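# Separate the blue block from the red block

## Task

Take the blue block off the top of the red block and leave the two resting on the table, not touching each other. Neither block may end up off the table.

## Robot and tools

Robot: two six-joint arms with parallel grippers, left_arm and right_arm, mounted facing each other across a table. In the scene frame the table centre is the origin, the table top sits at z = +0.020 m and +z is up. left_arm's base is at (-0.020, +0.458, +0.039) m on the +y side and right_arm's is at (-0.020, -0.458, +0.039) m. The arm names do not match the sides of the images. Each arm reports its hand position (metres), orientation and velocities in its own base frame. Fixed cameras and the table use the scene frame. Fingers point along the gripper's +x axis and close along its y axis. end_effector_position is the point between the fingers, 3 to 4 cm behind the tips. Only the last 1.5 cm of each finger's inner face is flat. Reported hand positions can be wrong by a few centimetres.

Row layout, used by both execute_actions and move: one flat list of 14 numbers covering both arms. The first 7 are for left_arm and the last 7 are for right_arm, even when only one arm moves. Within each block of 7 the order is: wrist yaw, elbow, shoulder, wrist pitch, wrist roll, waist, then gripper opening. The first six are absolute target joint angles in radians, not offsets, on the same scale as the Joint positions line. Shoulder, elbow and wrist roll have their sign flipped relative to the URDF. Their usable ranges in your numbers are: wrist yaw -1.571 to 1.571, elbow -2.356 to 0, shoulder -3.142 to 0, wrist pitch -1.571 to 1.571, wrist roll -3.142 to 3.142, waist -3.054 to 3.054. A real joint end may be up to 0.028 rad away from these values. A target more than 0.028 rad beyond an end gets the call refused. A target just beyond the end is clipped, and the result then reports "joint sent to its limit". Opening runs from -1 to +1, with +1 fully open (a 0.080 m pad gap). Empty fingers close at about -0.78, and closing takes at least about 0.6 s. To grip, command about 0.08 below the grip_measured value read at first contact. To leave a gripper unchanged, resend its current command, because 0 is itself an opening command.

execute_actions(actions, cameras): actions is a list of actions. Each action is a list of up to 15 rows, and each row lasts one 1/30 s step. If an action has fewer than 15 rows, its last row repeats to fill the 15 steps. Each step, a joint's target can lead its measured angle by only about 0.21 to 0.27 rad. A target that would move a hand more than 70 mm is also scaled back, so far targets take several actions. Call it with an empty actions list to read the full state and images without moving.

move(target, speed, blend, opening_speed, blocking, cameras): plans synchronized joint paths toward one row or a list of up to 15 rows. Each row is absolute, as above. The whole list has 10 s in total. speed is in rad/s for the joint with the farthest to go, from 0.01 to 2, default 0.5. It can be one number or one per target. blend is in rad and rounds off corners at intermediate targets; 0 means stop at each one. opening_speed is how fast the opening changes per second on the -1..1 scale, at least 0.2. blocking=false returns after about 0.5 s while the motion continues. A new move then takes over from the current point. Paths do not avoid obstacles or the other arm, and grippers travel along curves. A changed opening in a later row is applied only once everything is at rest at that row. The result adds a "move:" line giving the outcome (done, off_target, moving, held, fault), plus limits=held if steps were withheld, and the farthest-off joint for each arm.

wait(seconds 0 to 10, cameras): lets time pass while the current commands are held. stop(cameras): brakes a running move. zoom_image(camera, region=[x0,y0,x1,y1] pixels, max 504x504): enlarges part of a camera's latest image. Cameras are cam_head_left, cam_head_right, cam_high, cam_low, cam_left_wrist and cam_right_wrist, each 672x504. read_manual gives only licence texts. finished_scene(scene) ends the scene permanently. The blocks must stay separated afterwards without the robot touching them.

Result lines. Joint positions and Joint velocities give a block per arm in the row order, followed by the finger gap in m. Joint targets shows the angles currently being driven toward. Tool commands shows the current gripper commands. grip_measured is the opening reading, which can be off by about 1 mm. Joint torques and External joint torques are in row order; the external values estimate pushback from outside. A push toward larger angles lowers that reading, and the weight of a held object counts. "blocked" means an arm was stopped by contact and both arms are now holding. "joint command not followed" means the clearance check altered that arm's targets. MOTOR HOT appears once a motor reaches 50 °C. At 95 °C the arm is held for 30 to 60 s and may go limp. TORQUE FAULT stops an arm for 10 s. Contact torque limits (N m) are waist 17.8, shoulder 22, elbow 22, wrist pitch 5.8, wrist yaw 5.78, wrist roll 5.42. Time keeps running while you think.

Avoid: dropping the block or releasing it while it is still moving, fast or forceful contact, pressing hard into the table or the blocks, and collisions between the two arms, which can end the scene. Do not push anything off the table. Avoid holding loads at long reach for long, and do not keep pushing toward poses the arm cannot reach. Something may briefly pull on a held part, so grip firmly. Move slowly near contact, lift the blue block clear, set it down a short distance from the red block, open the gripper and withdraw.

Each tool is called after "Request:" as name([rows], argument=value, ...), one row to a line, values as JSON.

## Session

Request:
execute_actions(actions=[])

Scene clock: 0.00 s.
left_arm: end_effector_position=(+0.1205, -0.0092, +0.1517) grip_measured=+0.989 end_effector_quat_wxyz=(+0.839, +0.126, +0.528, -0.035) | right_arm: end_effector_position=(+0.3088, -0.3677, +0.2907) grip_measured=+1.000 end_effector_quat_wxyz=(+0.849, +0.038, -0.089, -0.520)
Joint names: [wrist yaw, elbow, shoulder, wrist pitch, wrist roll, waist]
Joint positions: left_arm=[-0.225 -0.749 -0.582 -1.33 0.075 -0.357 0.08] | right_arm=[0.338 -0.988 -1.64 0.77 -0.12 -0.768 0.08]
Joint velocities: within noise
Joint torques (N m): no reading
External joint torques (N m): no reading
Heat: left arm: hottest wrist yaw 35 °C (+0.0 °C/min); right arm: hottest wrist pitch 37 °C (+0.0 °C/min).
Joint targets: left_arm=[-0.225 -0.748 -0.581 -1.330 0.075 -0.357] | right_arm=[0.338 -0.991 -1.636 0.771 -0.120 -0.768]
Tool commands: left_gripper/opening=+0.988879 right_gripper/opening=+1.0
camera_calibration:
cam_left_wrist: T_world_to_cam=[[-0.222594, -0.958073, -0.180411, 0.0557256], [-0.971234, 0.233982, -0.0442412, 0.153077], [0.0845993, 0.165374, -0.982596, 0.219438], [0, 0, 0, 1]] pos_world=[0.142513, -0.0187174, 0.232445]
cam_right_wrist: T_world_to_cam=[[-0.883085, -0.447204, -0.142019, 0.158702], [-0.000775979, 0.304066, -0.952651, 0.40967], [0.469212, -0.841161, -0.268863, -0.303416], [0, 0, 0, 1]] pos_world=[0.282832, -0.308816, 0.331233]

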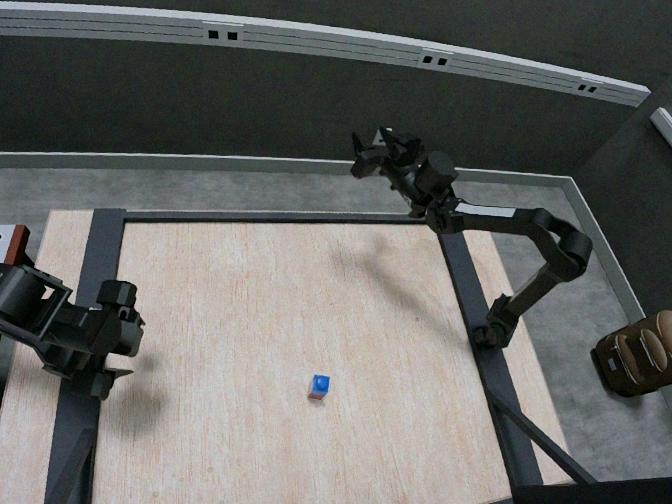

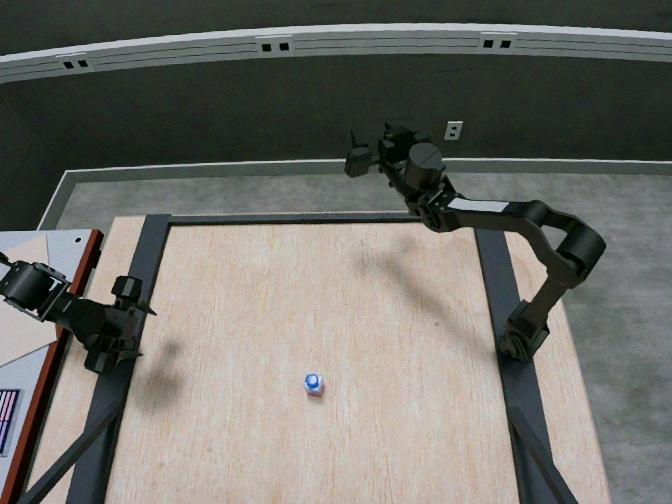

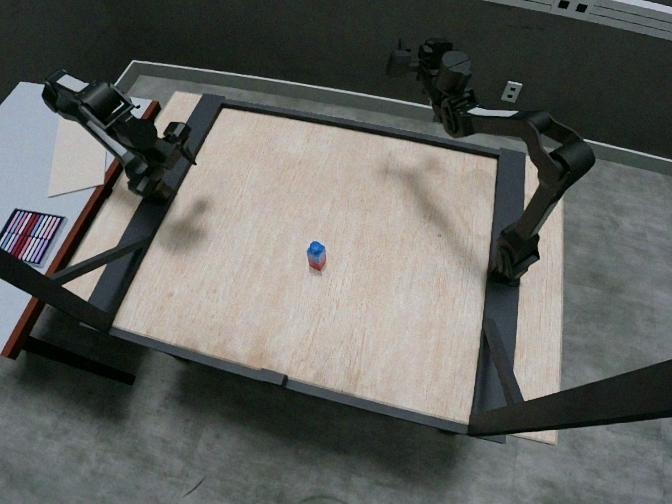

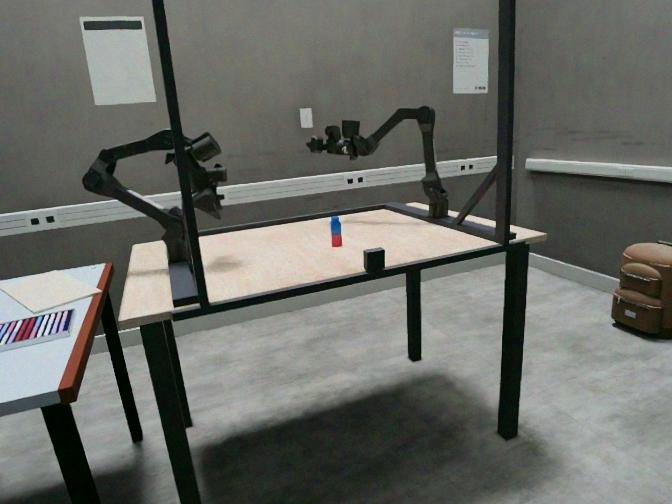

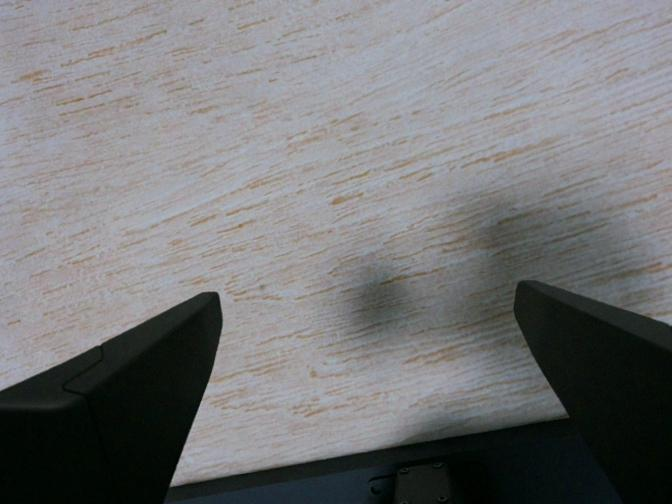

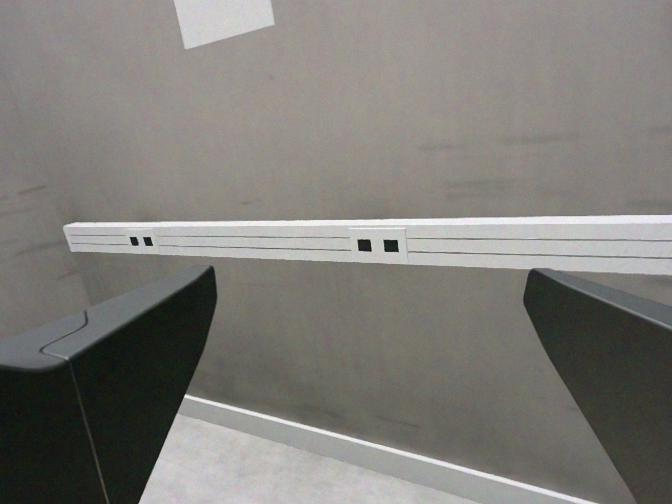

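Request:
zoom_image(camera="cam_head_right", region=[290, 362, 340, 412])

Request:
zoom_image(camera="cam_high", region=[292, 231, 342, 281])

Request:
zoom_image(camera="cam_head_left", region=[295, 362, 345, 412])

Request:
zoom_image(camera="cam_low", region=[316, 211, 356, 251])

Scaled by 10.080.

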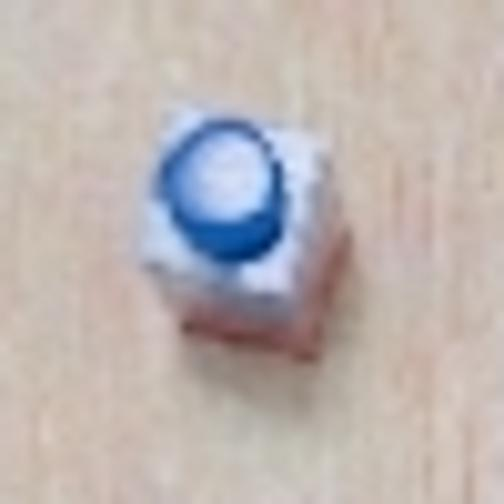

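Scaled by 10.080.

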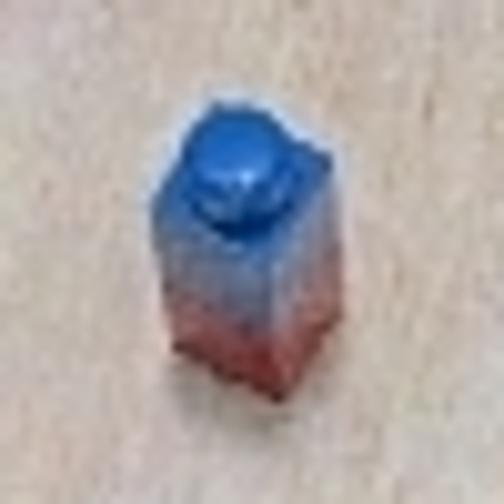

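Scaled by 10.080.

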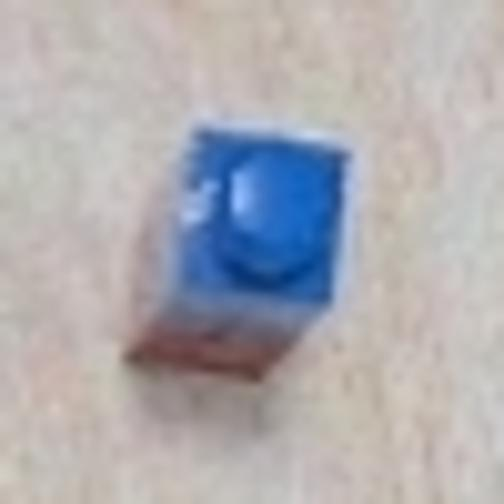

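Scaled by 12.600.

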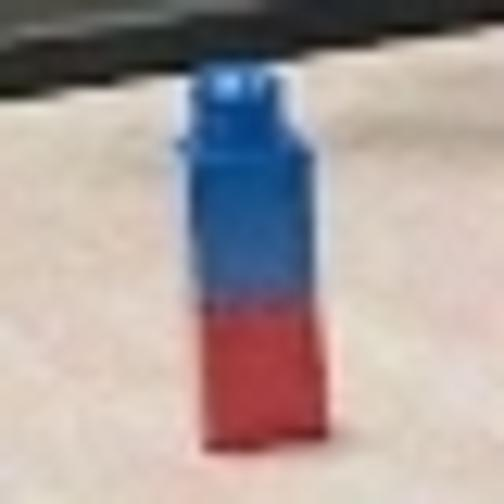

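Request:
move([
  [0.0232,-0.6223,-1.4534,0.1778,-0.0244,-0.1644,1,0.47,-0.85,-1.50,0.15,-0.335,0.25,1],
  [0.0852,-0.5906,-1.6712,0.5548,-0.0493,-0.1162,1,0.5145,-0.7683,-1.5694,0.0819,-0.4069,0.4297,1],
], speed=0.9, blend=0.15, cameras=["cam_left_wrist","cam_right_wrist","cam_low"])

Request:
zoom_image(camera="cam_left_wrist", region=[240, 40, 480, 340])

Request:
zoom_image(camera="cam_right_wrist", region=[240, 40, 480, 340])

Scene clock: 15.93 s.
left_arm: end_effector_position=(+0.4020, -0.0607, +0.0775) grip_measured=+0.989 end_effector_quat_wxyz=(+0.963, +0.026, +0.247, -0.102) | right_arm: end_effector_position=(+0.3801, +0.0921, +0.1056) grip_measured=+1.000 end_effector_quat_wxyz=(+0.949, +0.033, +0.296, -0.100)
Joint positions: left_arm=[0.081 -0.602 -1.658 0.552 -0.043 -0.12 0.08] | right_arm=[0.511 -0.773 -1.565 0.083 -0.402 0.427 0.08]
Joint torques (N m): left_arm=[0.22 -4.2 4.05 2.22 -0.19 0.32] | right_arm=[0.37 -5.19 5.62 1.61 -0.14 0.2]
External joint torques (N m): left_arm=[0.19 1.21 -2.04 0.58 -0.19 0.35] | right_arm=[0.16 0.57 -0.09 0.24 -0.14 0.25]
Joint targets: left_arm=[0.085 -0.591 -1.671 0.555 -0.049 -0.116] | right_arm=[0.515 -0.768 -1.569 0.082 -0.407 0.430]
move: done
camera_calibration:
cam_left_wrist: T_world_to_cam=[[-0.230482, -0.972818, -0.0224153, 0.0456512], [-0.748248, 0.191909, -0.635056, 0.388884], [0.622096, -0.129597, -0.772141, -0.119005], [0, 0, 0, 1]]
cam_right_wrist: T_world_to_cam=[[-0.208712, -0.977849, 0.0158193, 0.176876], [-0.819619, 0.166069, -0.548312, 0.374892], [0.533539, -0.127405, -0.836124, -0.0300846], [0, 0, 0, 1]]
Images, in order: cam_low, cam_left_wrist, cam_right_wrist.

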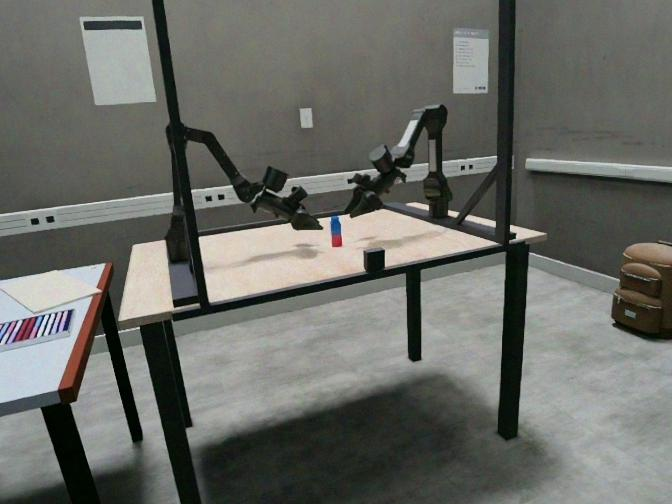

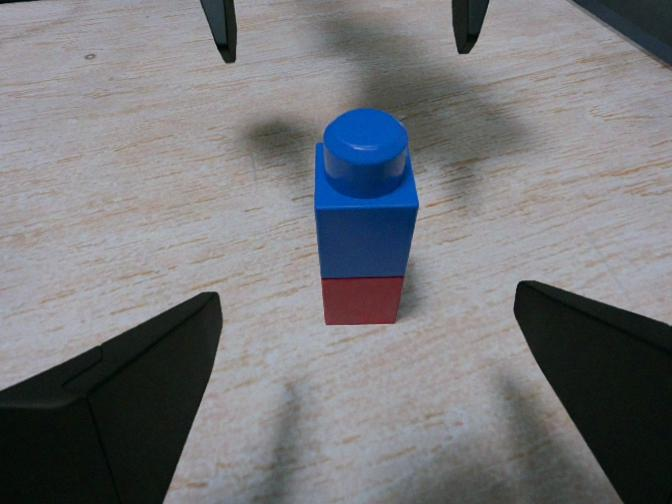

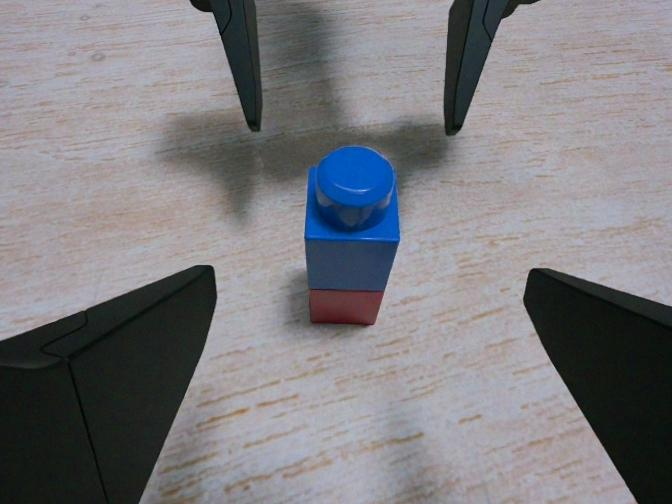

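Scaled by 1.680.

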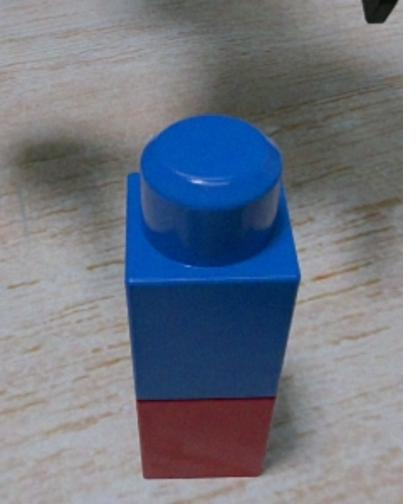

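Scaled by 1.680.

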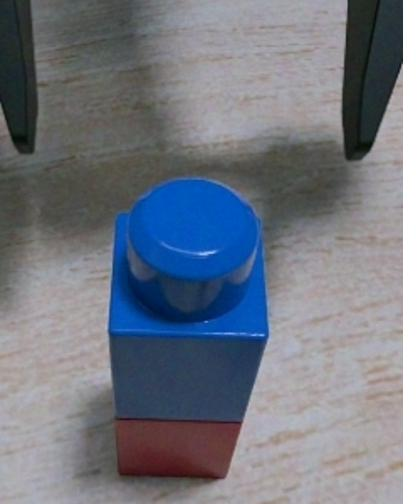

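Request:
move(target=[0.105,-0.7825,-1.987,0.6745,-0.063,-0.119,1,0.4574,-0.879,-1.8211,0.2535,-0.3496,0.3468,1], speed=0.27, cameras=["cam_left_wrist","cam_right_wrist"])

Scene clock: 25.97 s.
left_arm: end_effector_position=(+0.4507, -0.0696, +0.0308) grip_measured=+0.989 end_effector_quat_wxyz=(+0.959, +0.030, +0.257, -0.114) | right_arm: end_effector_position=(+0.4278, +0.0850, +0.0663) grip_measured=+1.000 end_effector_quat_wxyz=(+0.948, +0.033, +0.299, -0.106)
Joint positions: left_arm=[0.1 -0.772 -1.971 0.672 -0.057 -0.12 0.08] | right_arm=[0.46 -0.868 -1.814 0.25 -0.354 0.35 0.08]
Joint torques (N m): left_arm=[0.19 -5.94 5.55 2.22 -0.16 0.06] | right_arm=[0.14 -6.54 6.78 2.03 0.19 -0.31]
External joint torques (N m): left_arm=[0.16 -1.15 -2.28 0.59 -0.16 0.06] | right_arm=[-0.04 -1.23 -0.25 0.64 0.19 -0.34]
Joint targets: left_arm=[0.105 -0.782 -1.987 0.675 -0.063 -0.119] | right_arm=[0.458 -0.879 -1.821 0.253 -0.350 0.347]
move: done
camera_calibration:
cam_left_wrist: T_world_to_cam=[[-0.254224, -0.966898, -0.0218772, 0.0582882], [-0.756462, 0.212887, -0.618421, 0.401981], [0.602607, -0.140668, -0.785543, -0.178067], [0, 0, 0, 1]]
cam_right_wrist: T_world_to_cam=[[-0.219104, -0.975493, 0.0201829, 0.184451], [-0.82245, 0.173521, -0.541726, 0.39366], [0.524947, -0.135294, -0.840313, -0.0846738], [0, 0, 0, 1]]
Images, in order: cam_left_wrist, cam_right_wrist.

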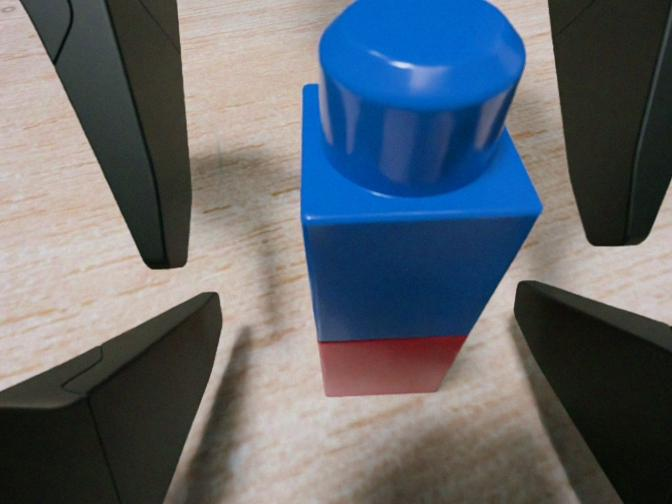

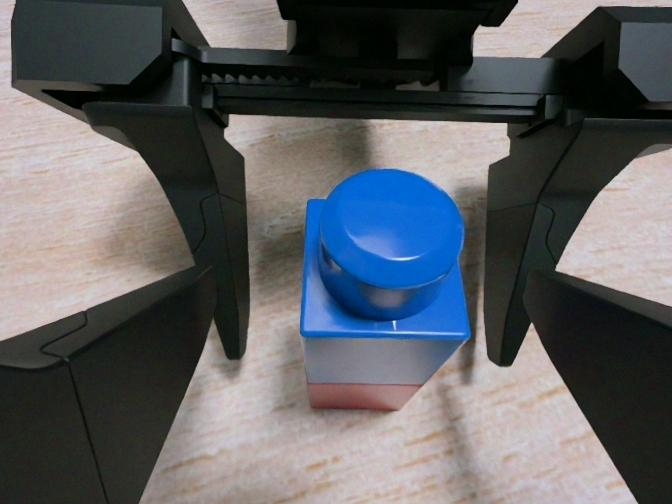

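Request:
move([
  [0.105,-0.7825,-1.987,0.6745,-0.063,-0.119,-0.22,0.4574,-0.879,-1.8211,0.2535,-0.3496,0.3468,0.05],
  [0.105,-0.7825,-1.987,0.6745,-0.063,-0.119,-0.22,0.4574,-0.879,-1.8211,0.2535,-0.3496,0.3468,-0.22],
  [0.105,-0.7825,-1.987,0.6745,-0.063,-0.119,-0.22,0.4574,-0.9802,-1.7009,0.032,-0.3496,0.3468,-0.22],
], opening_speed=1.3, speed=0.17, cameras=["cam_left_wrist","cam_right_wrist"])

Scene clock: 31.80 s.
left_arm: end_effector_position=(+0.4532, -0.0704, +0.0334) grip_measured=-0.132 end_effector_quat_wxyz=(+0.960, +0.030, +0.253, -0.115) | right_arm: end_effector_position=(+0.4286, +0.0853, +0.1097) grip_measured=-0.109 end_effector_quat_wxyz=(+0.945, +0.030, +0.308, -0.106)
Joint positions: left_arm=[0.104 -0.78 -1.972 0.674 -0.058 -0.12 0.029] | right_arm=[0.455 -0.969 -1.715 0.033 -0.354 0.348 0.03]
Joint torques (N m): left_arm=[0.1 -5.16 5.8 2.06 -0.16 0.15] | right_arm=[0.31 -7.21 9.21 1.68 0.15 -0.09]
External joint torques (N m): left_arm=[0.06 -0.31 -2.03 0.42 -0.16 0.19] | right_arm=[0.12 -1.3 2.24 0.29 0.15 -0.09]
Joint targets: left_arm=[0.105 -0.783 -1.987 0.675 -0.063 -0.119] | right_arm=[0.457 -0.980 -1.701 0.032 -0.349 0.347]
move: done
camera_calibration:
cam_left_wrist: T_world_to_cam=[[-0.257135, -0.966112, -0.0225736, 0.0596449], [-0.750327, 0.214314, -0.625363, 0.403192], [0.609009, -0.143865, -0.780007, -0.181001], [0, 0, 0, 1]]
cam_right_wrist: T_world_to_cam=[[-0.216272, -0.975953, 0.0272331, 0.182105], [-0.832316, 0.169718, -0.52768, 0.420793], [0.510369, -0.136789, -0.849007, -0.0412676], [0, 0, 0, 1]]
Images, in order: cam_left_wrist, cam_right_wrist.

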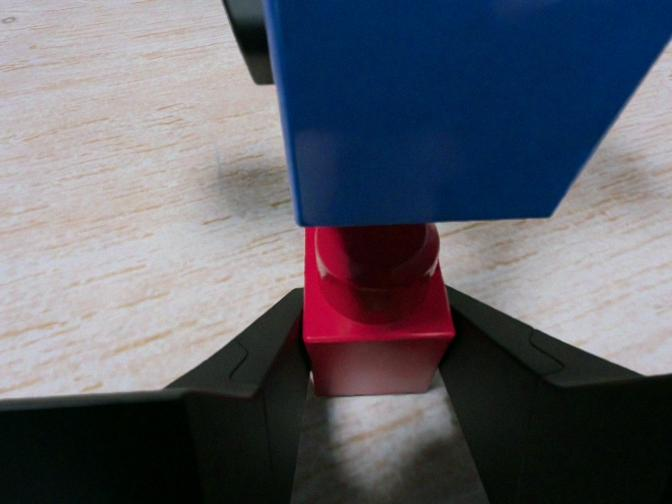

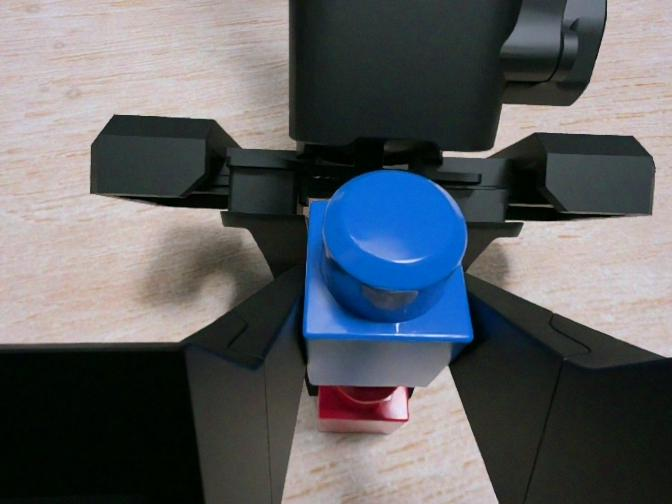

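Request:
move([
  [0.105,-0.762,-1.987,0.6745,-0.063,-0.119,-0.22,0.646,-0.63,-1.407,-0.023,-0.557,0.6,-0.22],
  [0.105,-0.762,-1.987,0.6745,-0.063,-0.119,-0.22,0.646,-0.486,-1.676,0.381,-0.557,0.6,-0.22],
], speed=[0.45,0.28], blend=0.06, cameras=["cam_left_wrist","cam_right_wrist"])

Request:
zoom_image(camera="cam_left_wrist", region=[260, 0, 460, 180])

Scene clock: 38.63 s.
left_arm: end_effector_position=(+0.4511, -0.0701, +0.0311) grip_measured=-0.132 end_effector_quat_wxyz=(+0.959, +0.030, +0.256, -0.115) | right_arm: end_effector_position=(+0.3202, +0.1084, +0.0271) grip_measured=-0.109 end_effector_quat_wxyz=(+0.947, +0.033, +0.300, -0.107)
Joint positions: left_arm=[0.104 -0.773 -1.972 0.674 -0.058 -0.12 0.029] | right_arm=[0.642 -0.49 -1.67 0.377 -0.553 0.596 0.03]
Joint torques (N m): left_arm=[0.13 -3.68 5.68 2.05 -0.15 0.2] | right_arm=[0.47 -3.72 4.83 1.89 -0.14 0.28]
External joint torques (N m): left_arm=[0.09 1.2 -2.24 0.39 -0.15 0.2] | right_arm=[0.19 0.61 -0.22 0.63 -0.14 0.26]
Joint targets: left_arm=[0.105 -0.762 -1.987 0.675 -0.063 -0.119] | right_arm=[0.646 -0.486 -1.676 0.381 -0.557 0.600]
move: done
camera_calibration:
cam_left_wrist: T_world_to_cam=[[-0.257285, -0.966094, -0.0216153, 0.0593315], [-0.754572, 0.214827, -0.620057, 0.40188], [0.603677, -0.143221, -0.784259, -0.178866], [0, 0, 0, 1]]
cam_right_wrist: T_world_to_cam=[[-0.220814, -0.975078, 0.021557, 0.184959], [-0.823246, 0.174488, -0.540203, 0.280011], [0.522979, -0.137031, -0.841258, -0.0571009], [0, 0, 0, 1]]
Images, in order: cam_left_wrist, cam_right_wrist.

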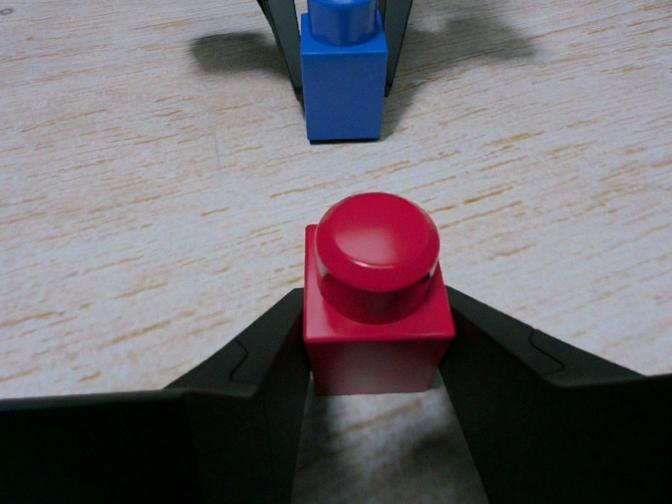

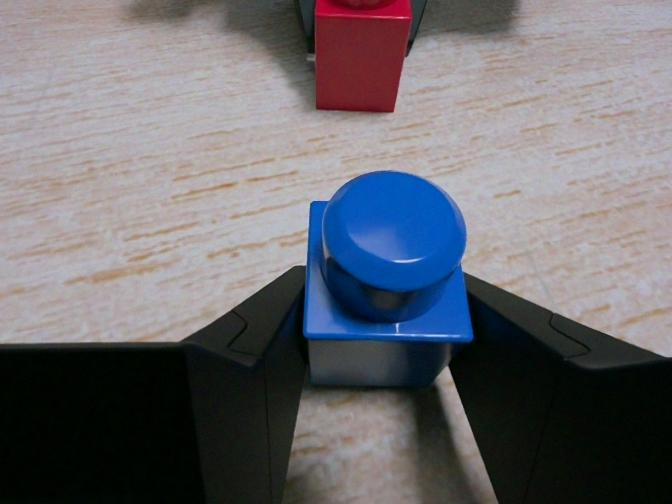

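Scaled by 2.520.

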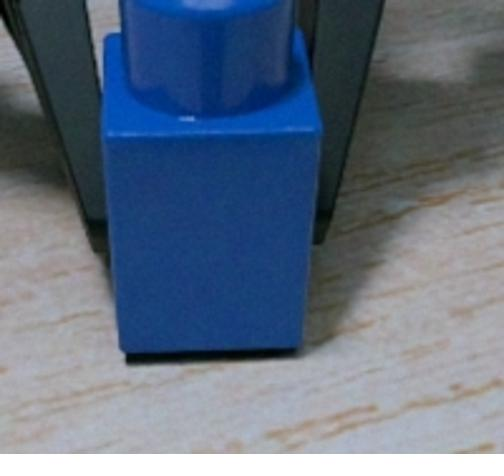

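Request:
move([
  [0.105,-0.761,-1.987,0.6745,-0.063,-0.119,-0.22,0.646,-0.486,-1.687,0.392,-0.557,0.6,-0.22],
  [0.105,-0.761,-1.987,0.6745,-0.063,-0.119,0.8,0.646,-0.486,-1.687,0.392,-0.557,0.6,0.8],
  [0.091,-0.642,-1.766,0.591,-0.053,-0.117,0.8,0.7259,-0.4616,-1.4848,0.1491,-0.6707,0.7213,0.8],
], speed=[0.05,0.3,0.35], opening_speed=1.5, cameras=["cam_left_wrist","cam_right_wrist","cam_head_left"])

Scene clock: 44.23 s.
left_arm: end_effector_position=(+0.4167, -0.0648, +0.0561) grip_measured=+0.797 end_effector_quat_wxyz=(+0.959, +0.031, +0.260, -0.111) | right_arm: end_effector_position=(+0.2864, +0.1180, +0.0489) grip_measured=+0.797 end_effector_quat_wxyz=(+0.947, +0.031, +0.301, -0.106)
Joint positions: left_arm=[0.096 -0.653 -1.778 0.592 -0.058 -0.12 0.071] | right_arm=[0.722 -0.467 -1.495 0.15 -0.666 0.718 0.071]
Joint torques (N m): left_arm=[-0.13 -4.01 7.72 1.94 0.19 0.19] | right_arm=[0.51 -4.15 5.91 1.39 -0.14 0.24]
External joint torques (N m): left_arm=[-0.15 1.17 0.95 0.3 0.19 0.14] | right_arm=[0.17 0.68 1.62 0.22 -0.14 0.24]
Joint targets: left_arm=[0.091 -0.642 -1.766 0.591 -0.053 -0.117] | right_arm=[0.726 -0.462 -1.485 0.149 -0.671 0.721]
move: done
camera_calibration:
cam_left_wrist: T_world_to_cam=[[-0.250778, -0.967735, -0.024475, 0.0535459], [-0.760889, 0.212681, -0.613038, 0.392382], [0.598464, -0.135114, -0.789674, -0.134746], [0, 0, 0, 1]]
cam_right_wrist: T_world_to_cam=[[-0.217938, -0.975641, 0.0250564, 0.185468], [-0.825119, 0.170482, -0.538623, 0.263221], [0.521231, -0.138061, -0.842174, -0.0191243], [0, 0, 0, 1]]
Images, in order: cam_head_left, cam_left_wrist, cam_right_wrist.

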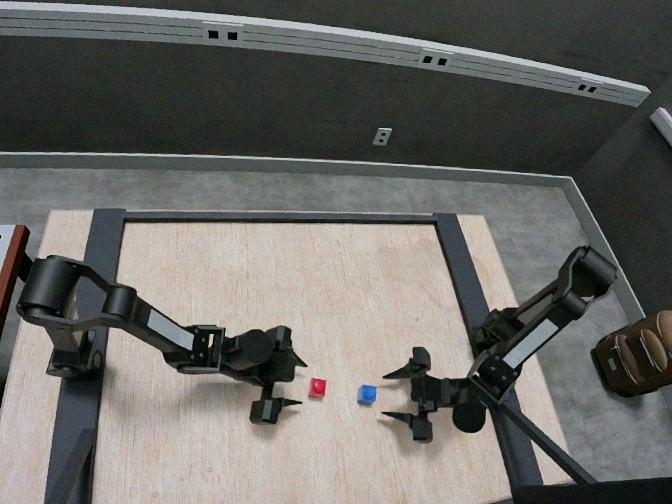

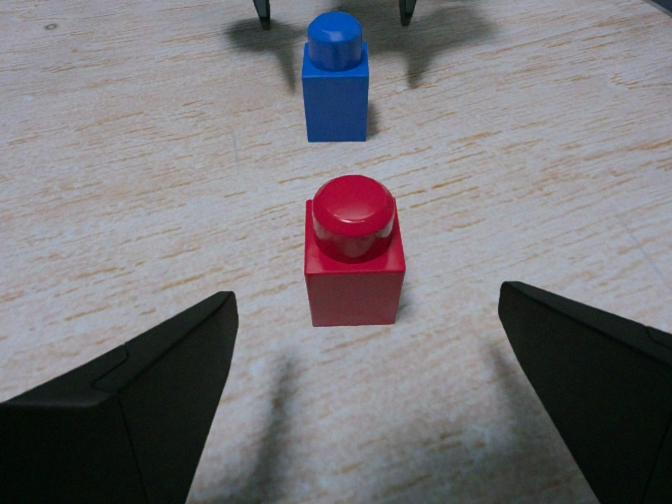

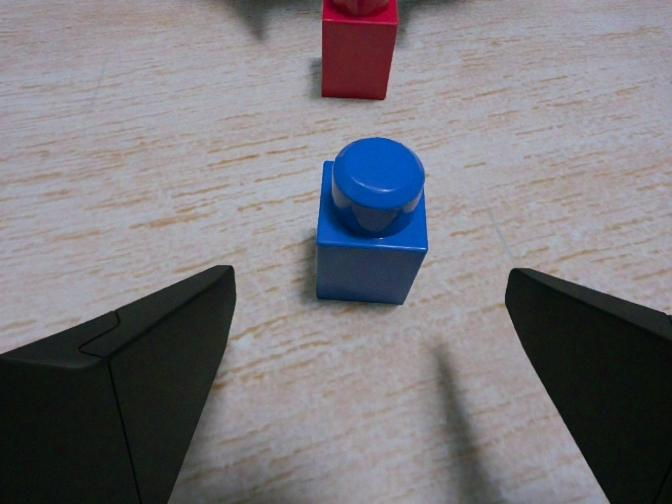

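Request:
finished_scene(scene=3)

The scene is finished: the task was done.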